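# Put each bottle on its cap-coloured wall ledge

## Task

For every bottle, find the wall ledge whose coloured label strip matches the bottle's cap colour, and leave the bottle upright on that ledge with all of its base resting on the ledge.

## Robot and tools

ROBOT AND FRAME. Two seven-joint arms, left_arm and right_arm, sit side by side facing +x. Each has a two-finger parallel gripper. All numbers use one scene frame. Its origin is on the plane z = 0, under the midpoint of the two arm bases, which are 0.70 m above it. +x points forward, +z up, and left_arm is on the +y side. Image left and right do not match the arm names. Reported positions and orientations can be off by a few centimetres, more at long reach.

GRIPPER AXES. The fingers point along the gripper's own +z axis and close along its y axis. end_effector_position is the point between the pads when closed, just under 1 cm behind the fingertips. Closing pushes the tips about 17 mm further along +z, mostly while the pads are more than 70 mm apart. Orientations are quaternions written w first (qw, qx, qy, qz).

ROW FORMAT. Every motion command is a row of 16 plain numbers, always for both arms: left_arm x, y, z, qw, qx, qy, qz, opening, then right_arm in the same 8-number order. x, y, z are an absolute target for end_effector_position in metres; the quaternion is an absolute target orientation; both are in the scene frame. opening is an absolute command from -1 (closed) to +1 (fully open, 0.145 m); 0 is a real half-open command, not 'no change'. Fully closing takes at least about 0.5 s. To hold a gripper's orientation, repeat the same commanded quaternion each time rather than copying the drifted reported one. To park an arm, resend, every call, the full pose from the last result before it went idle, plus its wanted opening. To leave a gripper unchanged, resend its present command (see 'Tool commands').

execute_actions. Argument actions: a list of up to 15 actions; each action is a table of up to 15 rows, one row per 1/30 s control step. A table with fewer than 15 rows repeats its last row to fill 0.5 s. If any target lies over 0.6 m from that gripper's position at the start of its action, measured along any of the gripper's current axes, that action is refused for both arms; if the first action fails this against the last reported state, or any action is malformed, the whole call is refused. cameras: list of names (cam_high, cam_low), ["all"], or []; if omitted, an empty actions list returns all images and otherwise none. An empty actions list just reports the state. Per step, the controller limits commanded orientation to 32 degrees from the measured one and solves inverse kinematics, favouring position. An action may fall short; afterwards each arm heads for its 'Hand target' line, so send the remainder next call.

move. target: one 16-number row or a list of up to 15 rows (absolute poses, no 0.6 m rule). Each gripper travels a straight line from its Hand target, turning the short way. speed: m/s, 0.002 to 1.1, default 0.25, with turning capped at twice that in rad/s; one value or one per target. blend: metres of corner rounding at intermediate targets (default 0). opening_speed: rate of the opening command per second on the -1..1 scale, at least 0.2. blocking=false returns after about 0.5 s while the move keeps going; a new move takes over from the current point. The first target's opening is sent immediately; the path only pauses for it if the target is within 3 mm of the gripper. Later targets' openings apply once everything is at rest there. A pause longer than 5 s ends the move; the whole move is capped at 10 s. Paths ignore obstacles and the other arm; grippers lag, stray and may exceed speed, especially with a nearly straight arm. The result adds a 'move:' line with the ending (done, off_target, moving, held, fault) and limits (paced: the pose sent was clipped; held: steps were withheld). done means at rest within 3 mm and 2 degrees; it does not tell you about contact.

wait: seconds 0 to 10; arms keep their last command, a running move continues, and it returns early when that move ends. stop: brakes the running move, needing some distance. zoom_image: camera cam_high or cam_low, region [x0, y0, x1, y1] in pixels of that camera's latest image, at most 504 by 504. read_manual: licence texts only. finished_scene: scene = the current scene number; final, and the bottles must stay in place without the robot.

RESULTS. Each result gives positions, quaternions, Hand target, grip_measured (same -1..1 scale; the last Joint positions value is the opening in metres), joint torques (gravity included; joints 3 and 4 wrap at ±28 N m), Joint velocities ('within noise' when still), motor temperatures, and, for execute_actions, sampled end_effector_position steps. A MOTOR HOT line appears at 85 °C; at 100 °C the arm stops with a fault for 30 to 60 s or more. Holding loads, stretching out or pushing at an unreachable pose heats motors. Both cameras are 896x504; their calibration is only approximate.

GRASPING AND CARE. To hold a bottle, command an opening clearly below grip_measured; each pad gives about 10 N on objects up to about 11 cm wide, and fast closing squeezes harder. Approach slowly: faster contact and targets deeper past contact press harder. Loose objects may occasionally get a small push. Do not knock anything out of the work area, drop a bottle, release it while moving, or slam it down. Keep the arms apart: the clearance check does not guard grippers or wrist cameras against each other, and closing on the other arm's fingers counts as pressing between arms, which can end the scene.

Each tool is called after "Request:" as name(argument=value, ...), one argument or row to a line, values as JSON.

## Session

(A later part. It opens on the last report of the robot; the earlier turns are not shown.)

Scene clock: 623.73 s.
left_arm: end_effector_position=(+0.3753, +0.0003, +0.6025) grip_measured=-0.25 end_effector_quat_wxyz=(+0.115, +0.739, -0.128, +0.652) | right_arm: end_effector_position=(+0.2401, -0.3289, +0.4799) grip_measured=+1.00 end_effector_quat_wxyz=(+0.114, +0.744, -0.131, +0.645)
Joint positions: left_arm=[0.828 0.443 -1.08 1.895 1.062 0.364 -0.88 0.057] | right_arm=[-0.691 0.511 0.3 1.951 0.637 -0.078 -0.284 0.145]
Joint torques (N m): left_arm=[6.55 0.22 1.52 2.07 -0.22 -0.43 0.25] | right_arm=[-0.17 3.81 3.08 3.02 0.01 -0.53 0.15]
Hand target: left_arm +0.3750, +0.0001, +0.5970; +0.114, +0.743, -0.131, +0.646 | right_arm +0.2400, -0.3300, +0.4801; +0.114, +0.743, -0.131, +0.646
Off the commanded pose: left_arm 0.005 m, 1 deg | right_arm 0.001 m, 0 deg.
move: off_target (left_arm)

Request:
move(
  target=[
    [0.375,0.0,0.601,0.1139,0.7432,-0.1310,0.6461,0.2,0.24,-0.33,0.48,0.1139,0.7432,-0.1310,0.6461,1],
    [0.27,0.038,0.605,0.1139,0.7432,-0.1310,0.6461,0.6,0.24,-0.3,0.50,0.05,0.75,-0.05,0.66,1],
    [0.24,0.22,0.50,0,0.7547,0,0.6561,0.6,0.25,-0.17,0.54,0,0.7547,0,0.6561,1],
    [0.24,0.28,0.46,-0.1139,0.7432,0.1310,0.6461,0.6,0.275,-0.04,0.605,-0.1139,0.7432,0.1310,0.6461,1],
  ],
  speed=[0.05,0.1,0.22,0.2],
  opening_speed=0.7,
  cameras=["all"],
)

Request:
zoom_image(
  camera="cam_low",
  region=[430, 170, 630, 310],
)

Request:
zoom_image(
  camera="cam_high",
  region=[440, 220, 580, 330],
)

Scene clock: 648.47 s.
left_arm: end_effector_position=(+0.2401, +0.2789, +0.4608) grip_measured=+0.60 end_effector_quat_wxyz=(-0.112, +0.744, +0.127, +0.647) | right_arm: end_effector_position=(+0.2755, -0.0403, +0.6057) grip_measured=+1.00 end_effector_quat_wxyz=(-0.115, +0.742, +0.129, +0.648)
Joint positions: left_arm=[0.007 1.244 -1.123 1.969 0.761 -0.679 -1.231 0.119] | right_arm=[0.121 0.366 -0.633 2.425 0.587 0.782 -0.671 0.145]
Joint torques (N m): left_arm=[2.55 4.21 1.58 2.51 -0.22 -0.35 -0.04] | right_arm=[2.91 0.33 0.38 3.41 -0.1 -0.2 -0.15]
Hand target: left_arm +0.2400, +0.2799, +0.4600; -0.114, +0.743, +0.131, +0.646 | right_arm +0.2750, -0.0400, +0.6050; -0.114, +0.743, +0.131, +0.646
Off the commanded pose: left_arm 0.001 m, 1 deg | right_arm 0.001 m, 0 deg.
joint sent to its limit (right arm) — joint 6 (wrist pitch), upper limit. The joint targets still meet the commanded pose.
move: done

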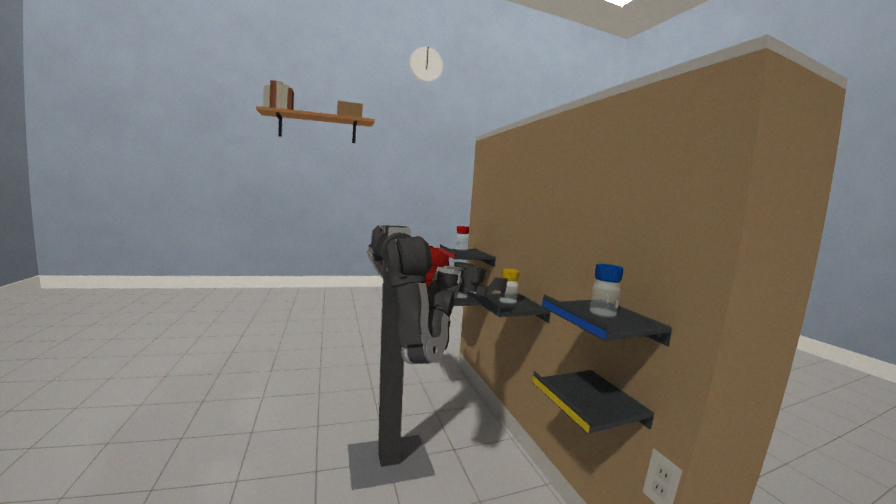

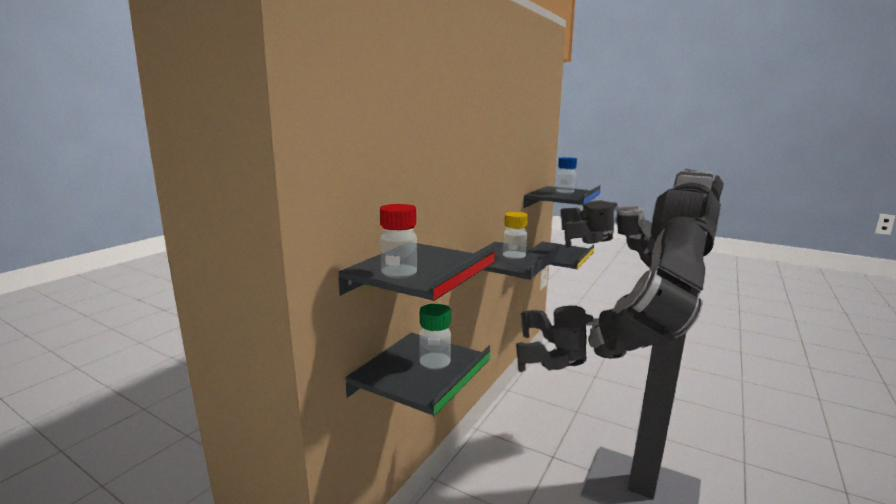

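Scaled by 2.520 from the camera's 896x504 image, which has a finer 1280x720 frame.

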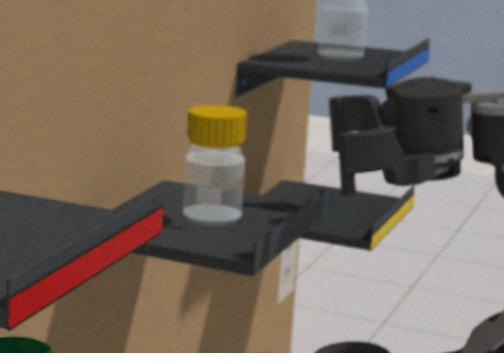

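Scaled by 3.600 from the camera's 896x504 image, which has a finer 1280x720 frame.

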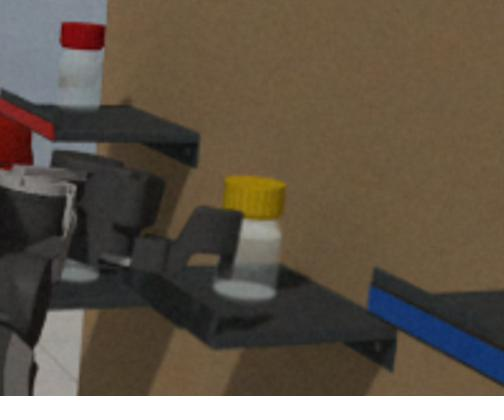

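Request:
move(
  target=[
    [0.24,0.28,0.46,-0.1139,0.7432,0.1310,0.6461,0.6,0.374,-0.003,0.602,-0.1139,0.7432,0.1310,0.6461,1],
    [0.24,0.28,0.46,-0.1139,0.7432,0.1310,0.6461,0.6,0.374,-0.003,0.600,-0.1139,0.7432,0.1310,0.6461,-0.9],
  ],
  speed=0.13,
  opening_speed=0.9,
  cameras=["all"],
)

Request:
zoom_image(
  camera="cam_low",
  region=[430, 170, 630, 310],
)

Request:
zoom_image(
  camera="cam_high",
  region=[440, 220, 580, 330],
)

Scene clock: 664.10 s.
left_arm: end_effector_position=(+0.2401, +0.2789, +0.4608) grip_measured=+0.60 end_effector_quat_wxyz=(-0.112, +0.744, +0.127, +0.647) | right_arm: end_effector_position=(+0.3742, -0.0039, +0.6014) grip_measured=-0.24 end_effector_quat_wxyz=(-0.114, +0.743, +0.129, +0.647)
Joint positions: left_arm=[0.007 1.244 -1.123 1.969 0.761 -0.679 -1.231 0.119] | right_arm=[0.495 0.191 -0.662 1.907 0.616 0.691 -0.558 0.058]
Joint torques (N m): left_arm=[2.57 4.21 1.59 2.52 -0.22 -0.35 -0.03] | right_arm=[4.95 -0.8 1.11 2.97 -0.15 -0.49 0.11]
Hand target: left_arm +0.2400, +0.2799, +0.4600; -0.114, +0.743, +0.131, +0.646 | right_arm +0.3740, -0.0030, +0.6000; -0.114, +0.743, +0.131, +0.646
Off the commanded pose: left_arm 0.001 m, 1 deg | right_arm 0.002 m, 0 deg.
move: done

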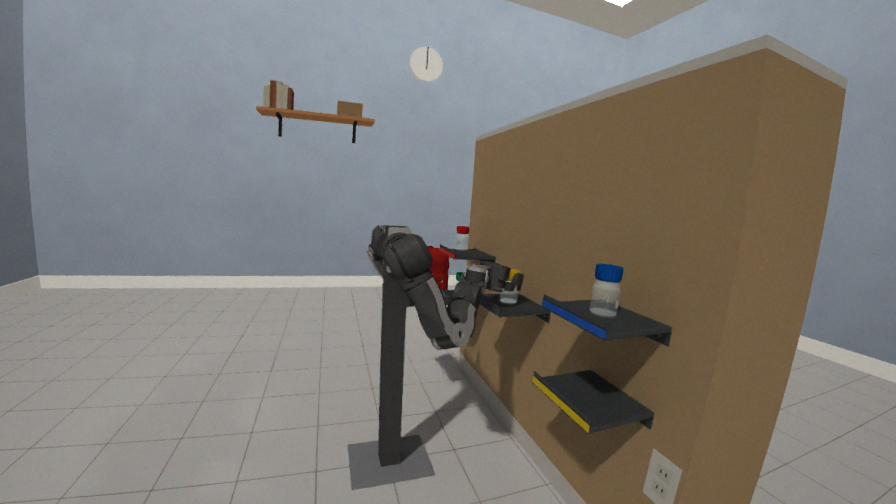

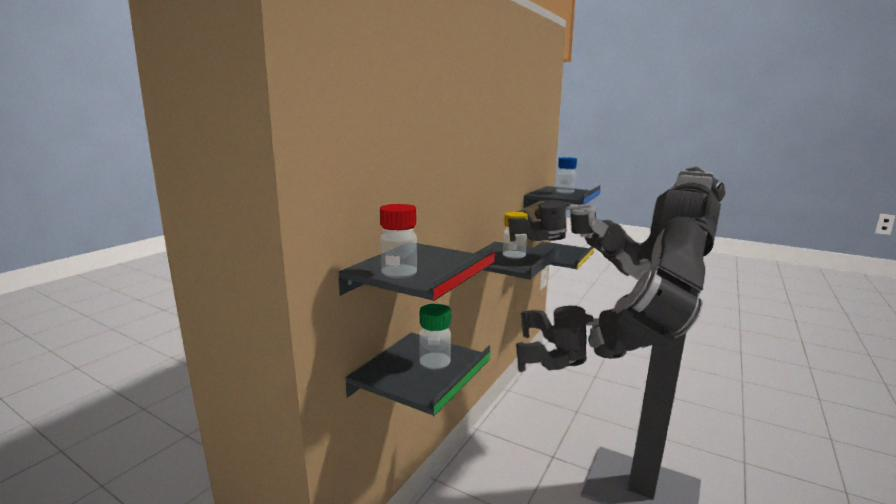

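Scaled by 2.520 from the camera's 896x504 image, which has a finer 1280x720 frame.

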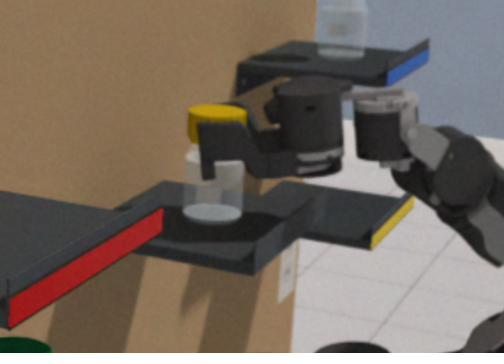

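Scaled by 3.600 from the camera's 896x504 image, which has a finer 1280x720 frame.

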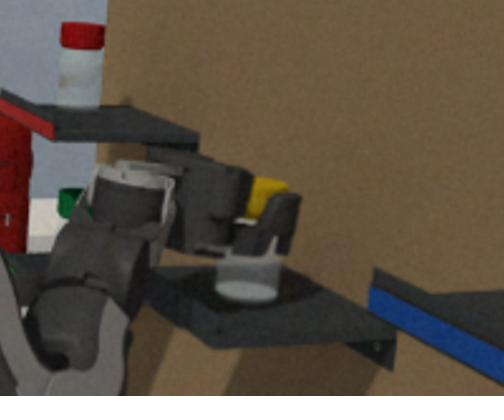

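Request:
move(
  target=[
    [0.24,0.28,0.46,-0.1139,0.7432,0.1310,0.6461,0.6,0.374,-0.003,0.657,-0.1139,0.7432,0.1310,0.6461,-1],
    [0.24,0.28,0.46,-0.1139,0.7432,0.1310,0.6461,0.6,0.34,-0.18,0.63,0,0.7547,0,0.6561,-1],
    [0.24,0.28,0.46,-0.1139,0.7432,0.1310,0.6461,0.6,0.245,-0.26,0.56,0.06,0.7525,-0.068,0.6535,-1],
    [0.24,0.28,0.46,-0.1139,0.7432,0.1310,0.6461,0.6,0.245,-0.325,0.545,0.1139,0.7432,-0.1310,0.6461,-1],
  ],
  speed=[0.08,0.15,0.15,0.15],
  opening_speed=1.0,
  cameras=["all"],
)

Request:
zoom_image(
  camera="cam_low",
  region=[500, 170, 640, 280],
)

Request:
zoom_image(
  camera="cam_high",
  region=[440, 280, 680, 450],
)

Scene clock: 692.97 s.
left_arm: end_effector_position=(+0.2401, +0.2789, +0.4608) grip_measured=+0.60 end_effector_quat_wxyz=(-0.112, +0.744, +0.127, +0.647) | right_arm: end_effector_position=(+0.2441, -0.3249, +0.5410) grip_measured=-0.24 end_effector_quat_wxyz=(+0.115, +0.749, -0.131, +0.639)
Joint positions: left_arm=[0.007 1.244 -1.123 1.969 0.761 -0.679 -1.231 0.119] | right_arm=[-0.822 0.729 0.431 2.202 0.875 0.056 -0.493 0.058]
Joint torques (N m): left_arm=[2.57 4.21 1.58 2.51 -0.22 -0.35 -0.03] | right_arm=[0.91 2.94 3.99 3.49 -0.22 -0.74 0.15]
Hand target: left_arm +0.2400, +0.2799, +0.4600; -0.114, +0.743, +0.131, +0.646 | right_arm +0.2450, -0.3250, +0.5450; +0.114, +0.743, -0.131, +0.646
Off the commanded pose: left_arm 0.001 m, 1 deg | right_arm 0.004 m, 1 deg.
move: off_target (right_arm)

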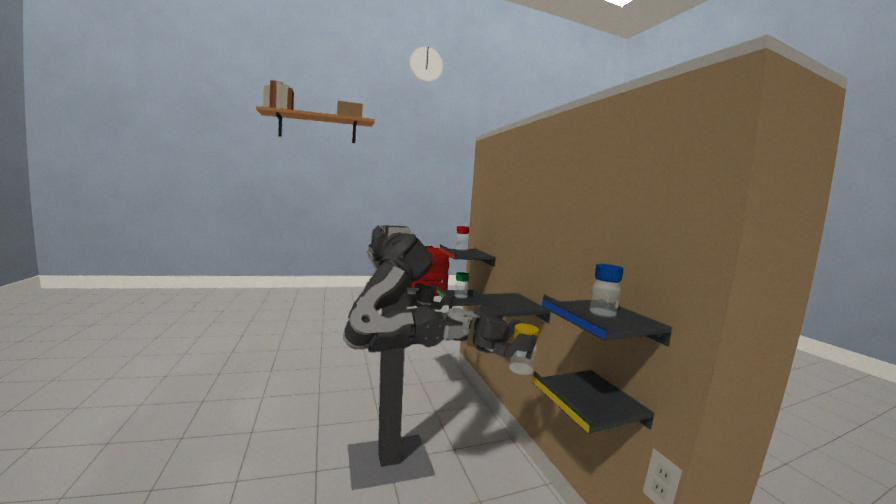

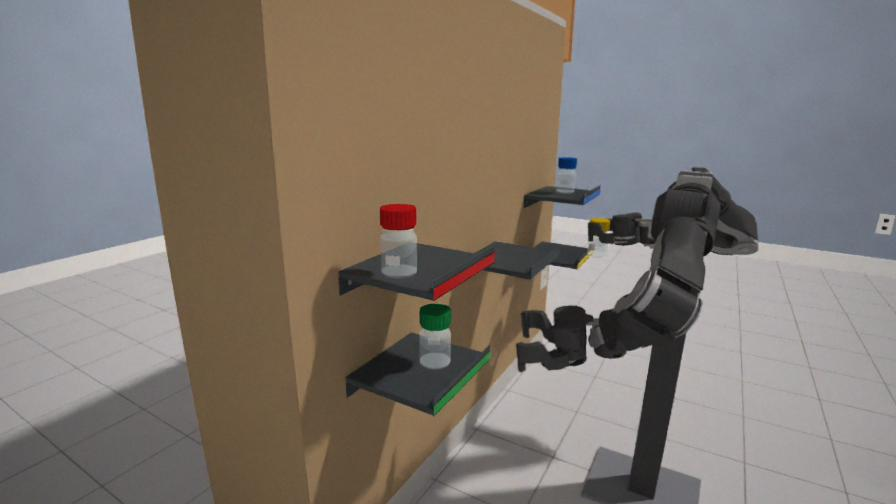

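Scaled by 3.600 from the camera's 896x504 image, which has a finer 1280x720 frame.

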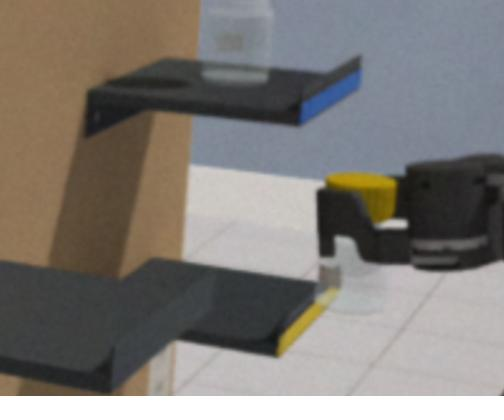

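Scaled by 2.100 from the camera's 896x504 image, which has a finer 1280x720 frame.

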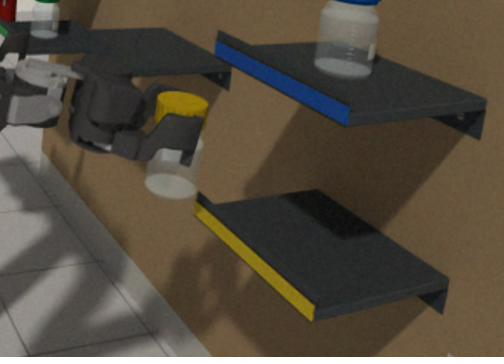

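Request:
move(
  target=[
    [0.24,0.28,0.46,-0.1139,0.7432,0.1310,0.6461,0.6,0.245,-0.35,0.545,0.1139,0.7432,-0.1310,0.6461,-1],
    [0.24,0.28,0.46,-0.1139,0.7432,0.1310,0.6461,0.6,0.372,-0.397,0.545,0.1139,0.7432,-0.1310,0.6461,-1],
    [0.24,0.28,0.46,-0.1139,0.7432,0.1310,0.6461,0.6,0.372,-0.397,0.515,0.1139,0.7432,-0.1310,0.6461,-1],
  ],
  speed=[0.12,0.12,0.06],
  cameras=["all"],
)

Request:
zoom_image(
  camera="cam_high",
  region=[500, 280, 680, 440],
)

Scene clock: 706.20 s.
left_arm: end_effector_position=(+0.2401, +0.2789, +0.4608) grip_measured=+0.60 end_effector_quat_wxyz=(-0.112, +0.744, +0.127, +0.647) | right_arm: end_effector_position=(+0.3707, -0.3982, +0.5120) grip_measured=-0.24 end_effector_quat_wxyz=(+0.115, +0.748, -0.133, +0.640)
Joint positions: left_arm=[0.007 1.244 -1.123 1.969 0.761 -0.679 -1.231 0.119] | right_arm=[0.037 0.881 -0.043 1.421 0.925 0.059 -0.266 0.058]
Joint torques (N m): left_arm=[2.55 4.21 1.58 2.51 -0.22 -0.35 -0.03] | right_arm=[4.55 6.45 3.47 3.04 -0.16 -0.8 0.18]
Hand target: left_arm +0.2400, +0.2799, +0.4600; -0.114, +0.743, +0.131, +0.646 | right_arm +0.3719, -0.3970, +0.5149; +0.114, +0.743, -0.131, +0.646
Off the commanded pose: left_arm 0.001 m, 1 deg | right_arm 0.003 m, 1 deg.
move: done

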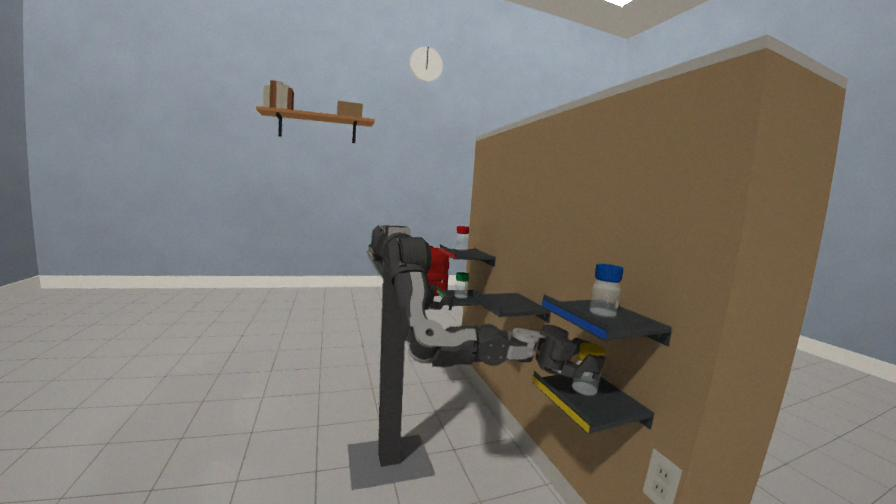

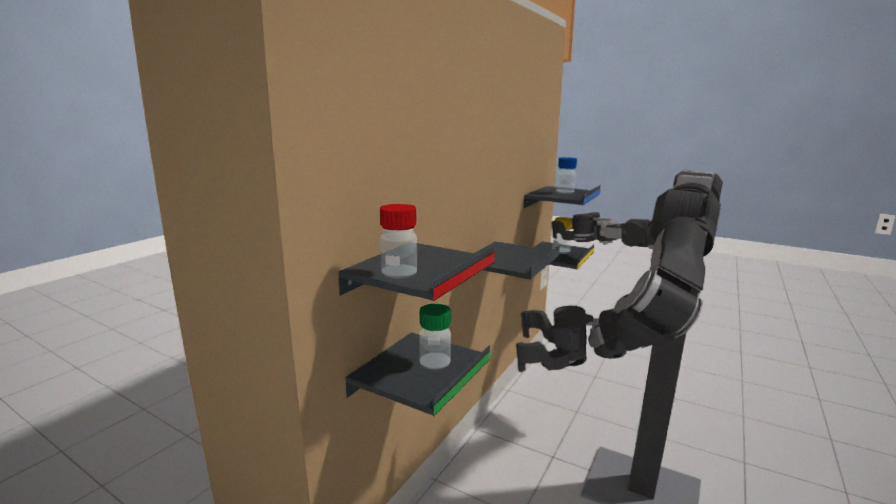

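Scaled by 2.800 from the camera's 896x504 image, which has a finer 1280x720 frame.

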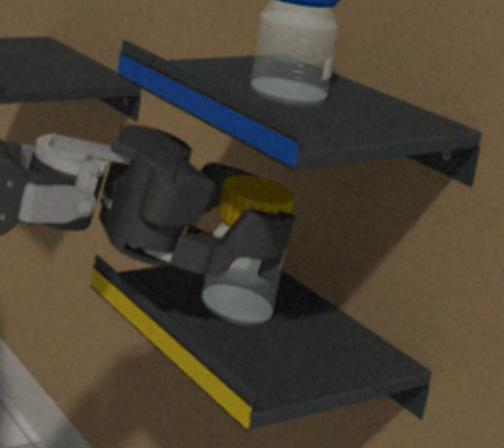

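Request:
move(
  target=[0.24,0.28,0.46,-0.1139,0.7432,0.1310,0.6461,0.6,0.372,-0.397,0.499,0.1139,0.7432,-0.1310,0.6461,-1],
  speed=0.03,
)

Scene clock: 713.47 s.
left_arm: end_effector_position=(+0.2401, +0.2789, +0.4608) grip_measured=+0.60 end_effector_quat_wxyz=(-0.112, +0.744, +0.127, +0.647) | right_arm: end_effector_position=(+0.3722, -0.3992, +0.5043) grip_measured=-0.24 end_effector_quat_wxyz=(+0.118, +0.738, -0.132, +0.651)
Joint positions: left_arm=[0.007 1.244 -1.123 1.969 0.761 -0.679 -1.231 0.119] | right_arm=[0.051 0.846 -0.054 1.37 0.883 0 -0.239 0.058]
Joint torques (N m): left_arm=[2.57 4.21 1.58 2.51 -0.23 -0.35 -0.03] | right_arm=[3.65 5.31 1.94 2.17 0.03 -0.33 0.2]
Hand target: left_arm +0.2400, +0.2799, +0.4600; -0.114, +0.743, +0.131, +0.646 | right_arm +0.3719, -0.3969, +0.4990; +0.114, +0.743, -0.131, +0.646
Off the commanded pose: left_arm 0.001 m, 1 deg | right_arm 0.006 m, 1 deg.
move: off_target (right_arm)

Contact. Release and retract.

Request:
move(
  target=[
    [0.24,0.28,0.46,-0.1139,0.7432,0.1310,0.6461,0.6,0.372,-0.398,0.503,0.1139,0.7432,-0.1310,0.6461,0.5],
    [0.24,0.28,0.46,-0.1139,0.7432,0.1310,0.6461,0.6,0.25,-0.354,0.508,0.1139,0.7432,-0.1310,0.6461,0.6],
  ],
  speed=[0.05,0.12],
  opening_speed=0.7,
  cameras=["all"],
)

Request:
zoom_image(
  camera="cam_high",
  region=[500, 250, 680, 440],
)

Request:
zoom_image(
  camera="cam_low",
  region=[330, 150, 630, 420],
)

Scene clock: 725.87 s.
left_arm: end_effector_position=(+0.2401, +0.2789, +0.4608) grip_measured=+0.60 end_effector_quat_wxyz=(-0.112, +0.744, +0.127, +0.647) | right_arm: end_effector_position=(+0.2497, -0.3531, +0.5059) grip_measured=+0.60 end_effector_quat_wxyz=(+0.112, +0.746, -0.131, +0.643)
Joint positions: left_arm=[0.007 1.244 -1.123 1.969 0.761 -0.679 -1.231 0.119] | right_arm=[-0.759 0.733 0.369 1.968 0.855 -0.086 -0.35 0.119]
Joint torques (N m): left_arm=[2.57 4.21 1.58 2.51 -0.22 -0.35 -0.04] | right_arm=[0.44 4.07 4.1 3.3 -0.14 -0.53 0]
Hand target: left_arm +0.2400, +0.2799, +0.4600; -0.114, +0.743, +0.131, +0.646 | right_arm +0.2500, -0.3539, +0.5080; +0.114, +0.743, -0.131, +0.646
Off the commanded pose: left_arm 0.001 m, 1 deg | right_arm 0.002 m, 0 deg.
move: done

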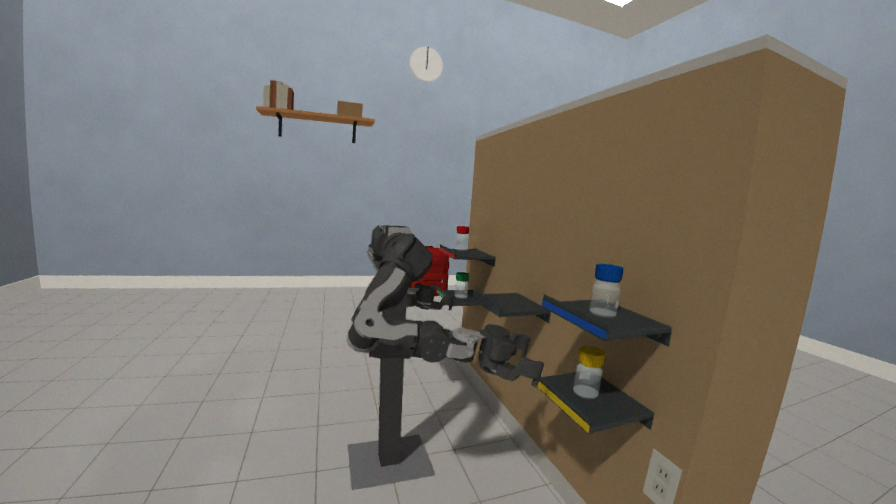

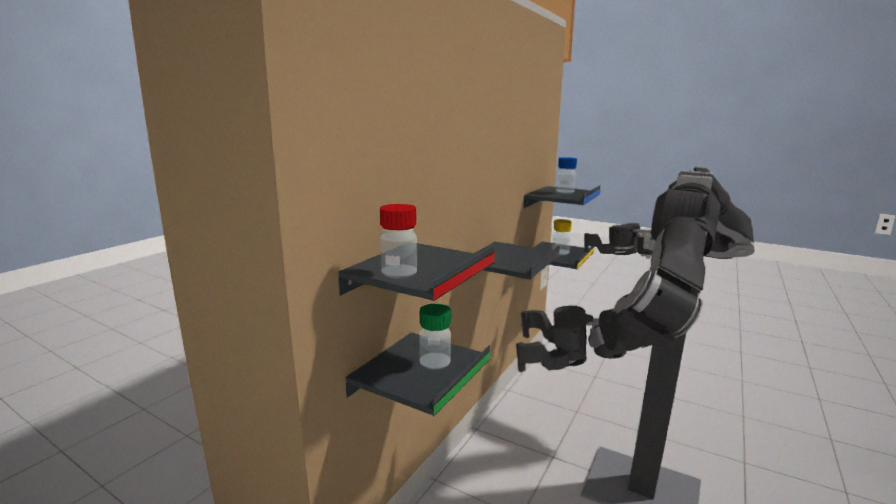

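Scaled by 2.653 from the camera's 896x504 image, which has a finer 1280x720 frame.

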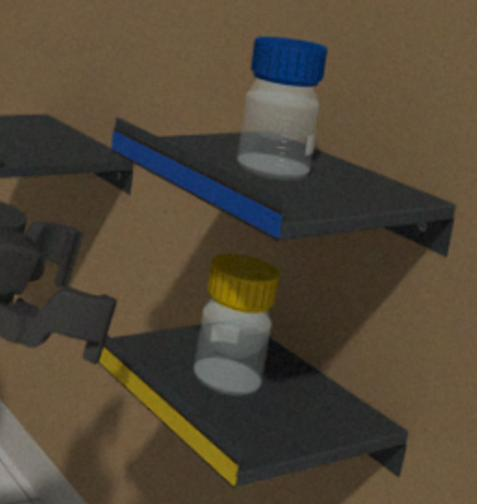

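Scaled by 1.680 from the camera's 896x504 image, which has a finer 1280x720 frame.

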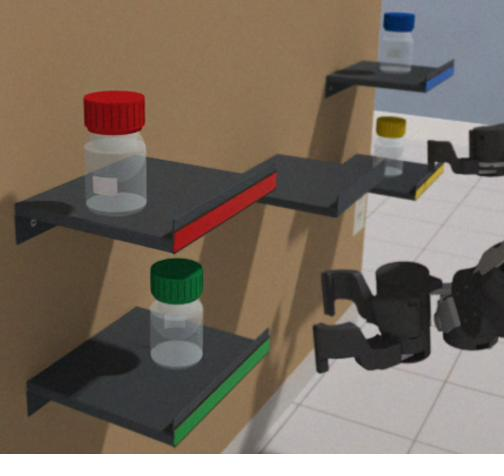

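Request:
finished_scene(
  scene=2,
)

The scene is finished: the task was done.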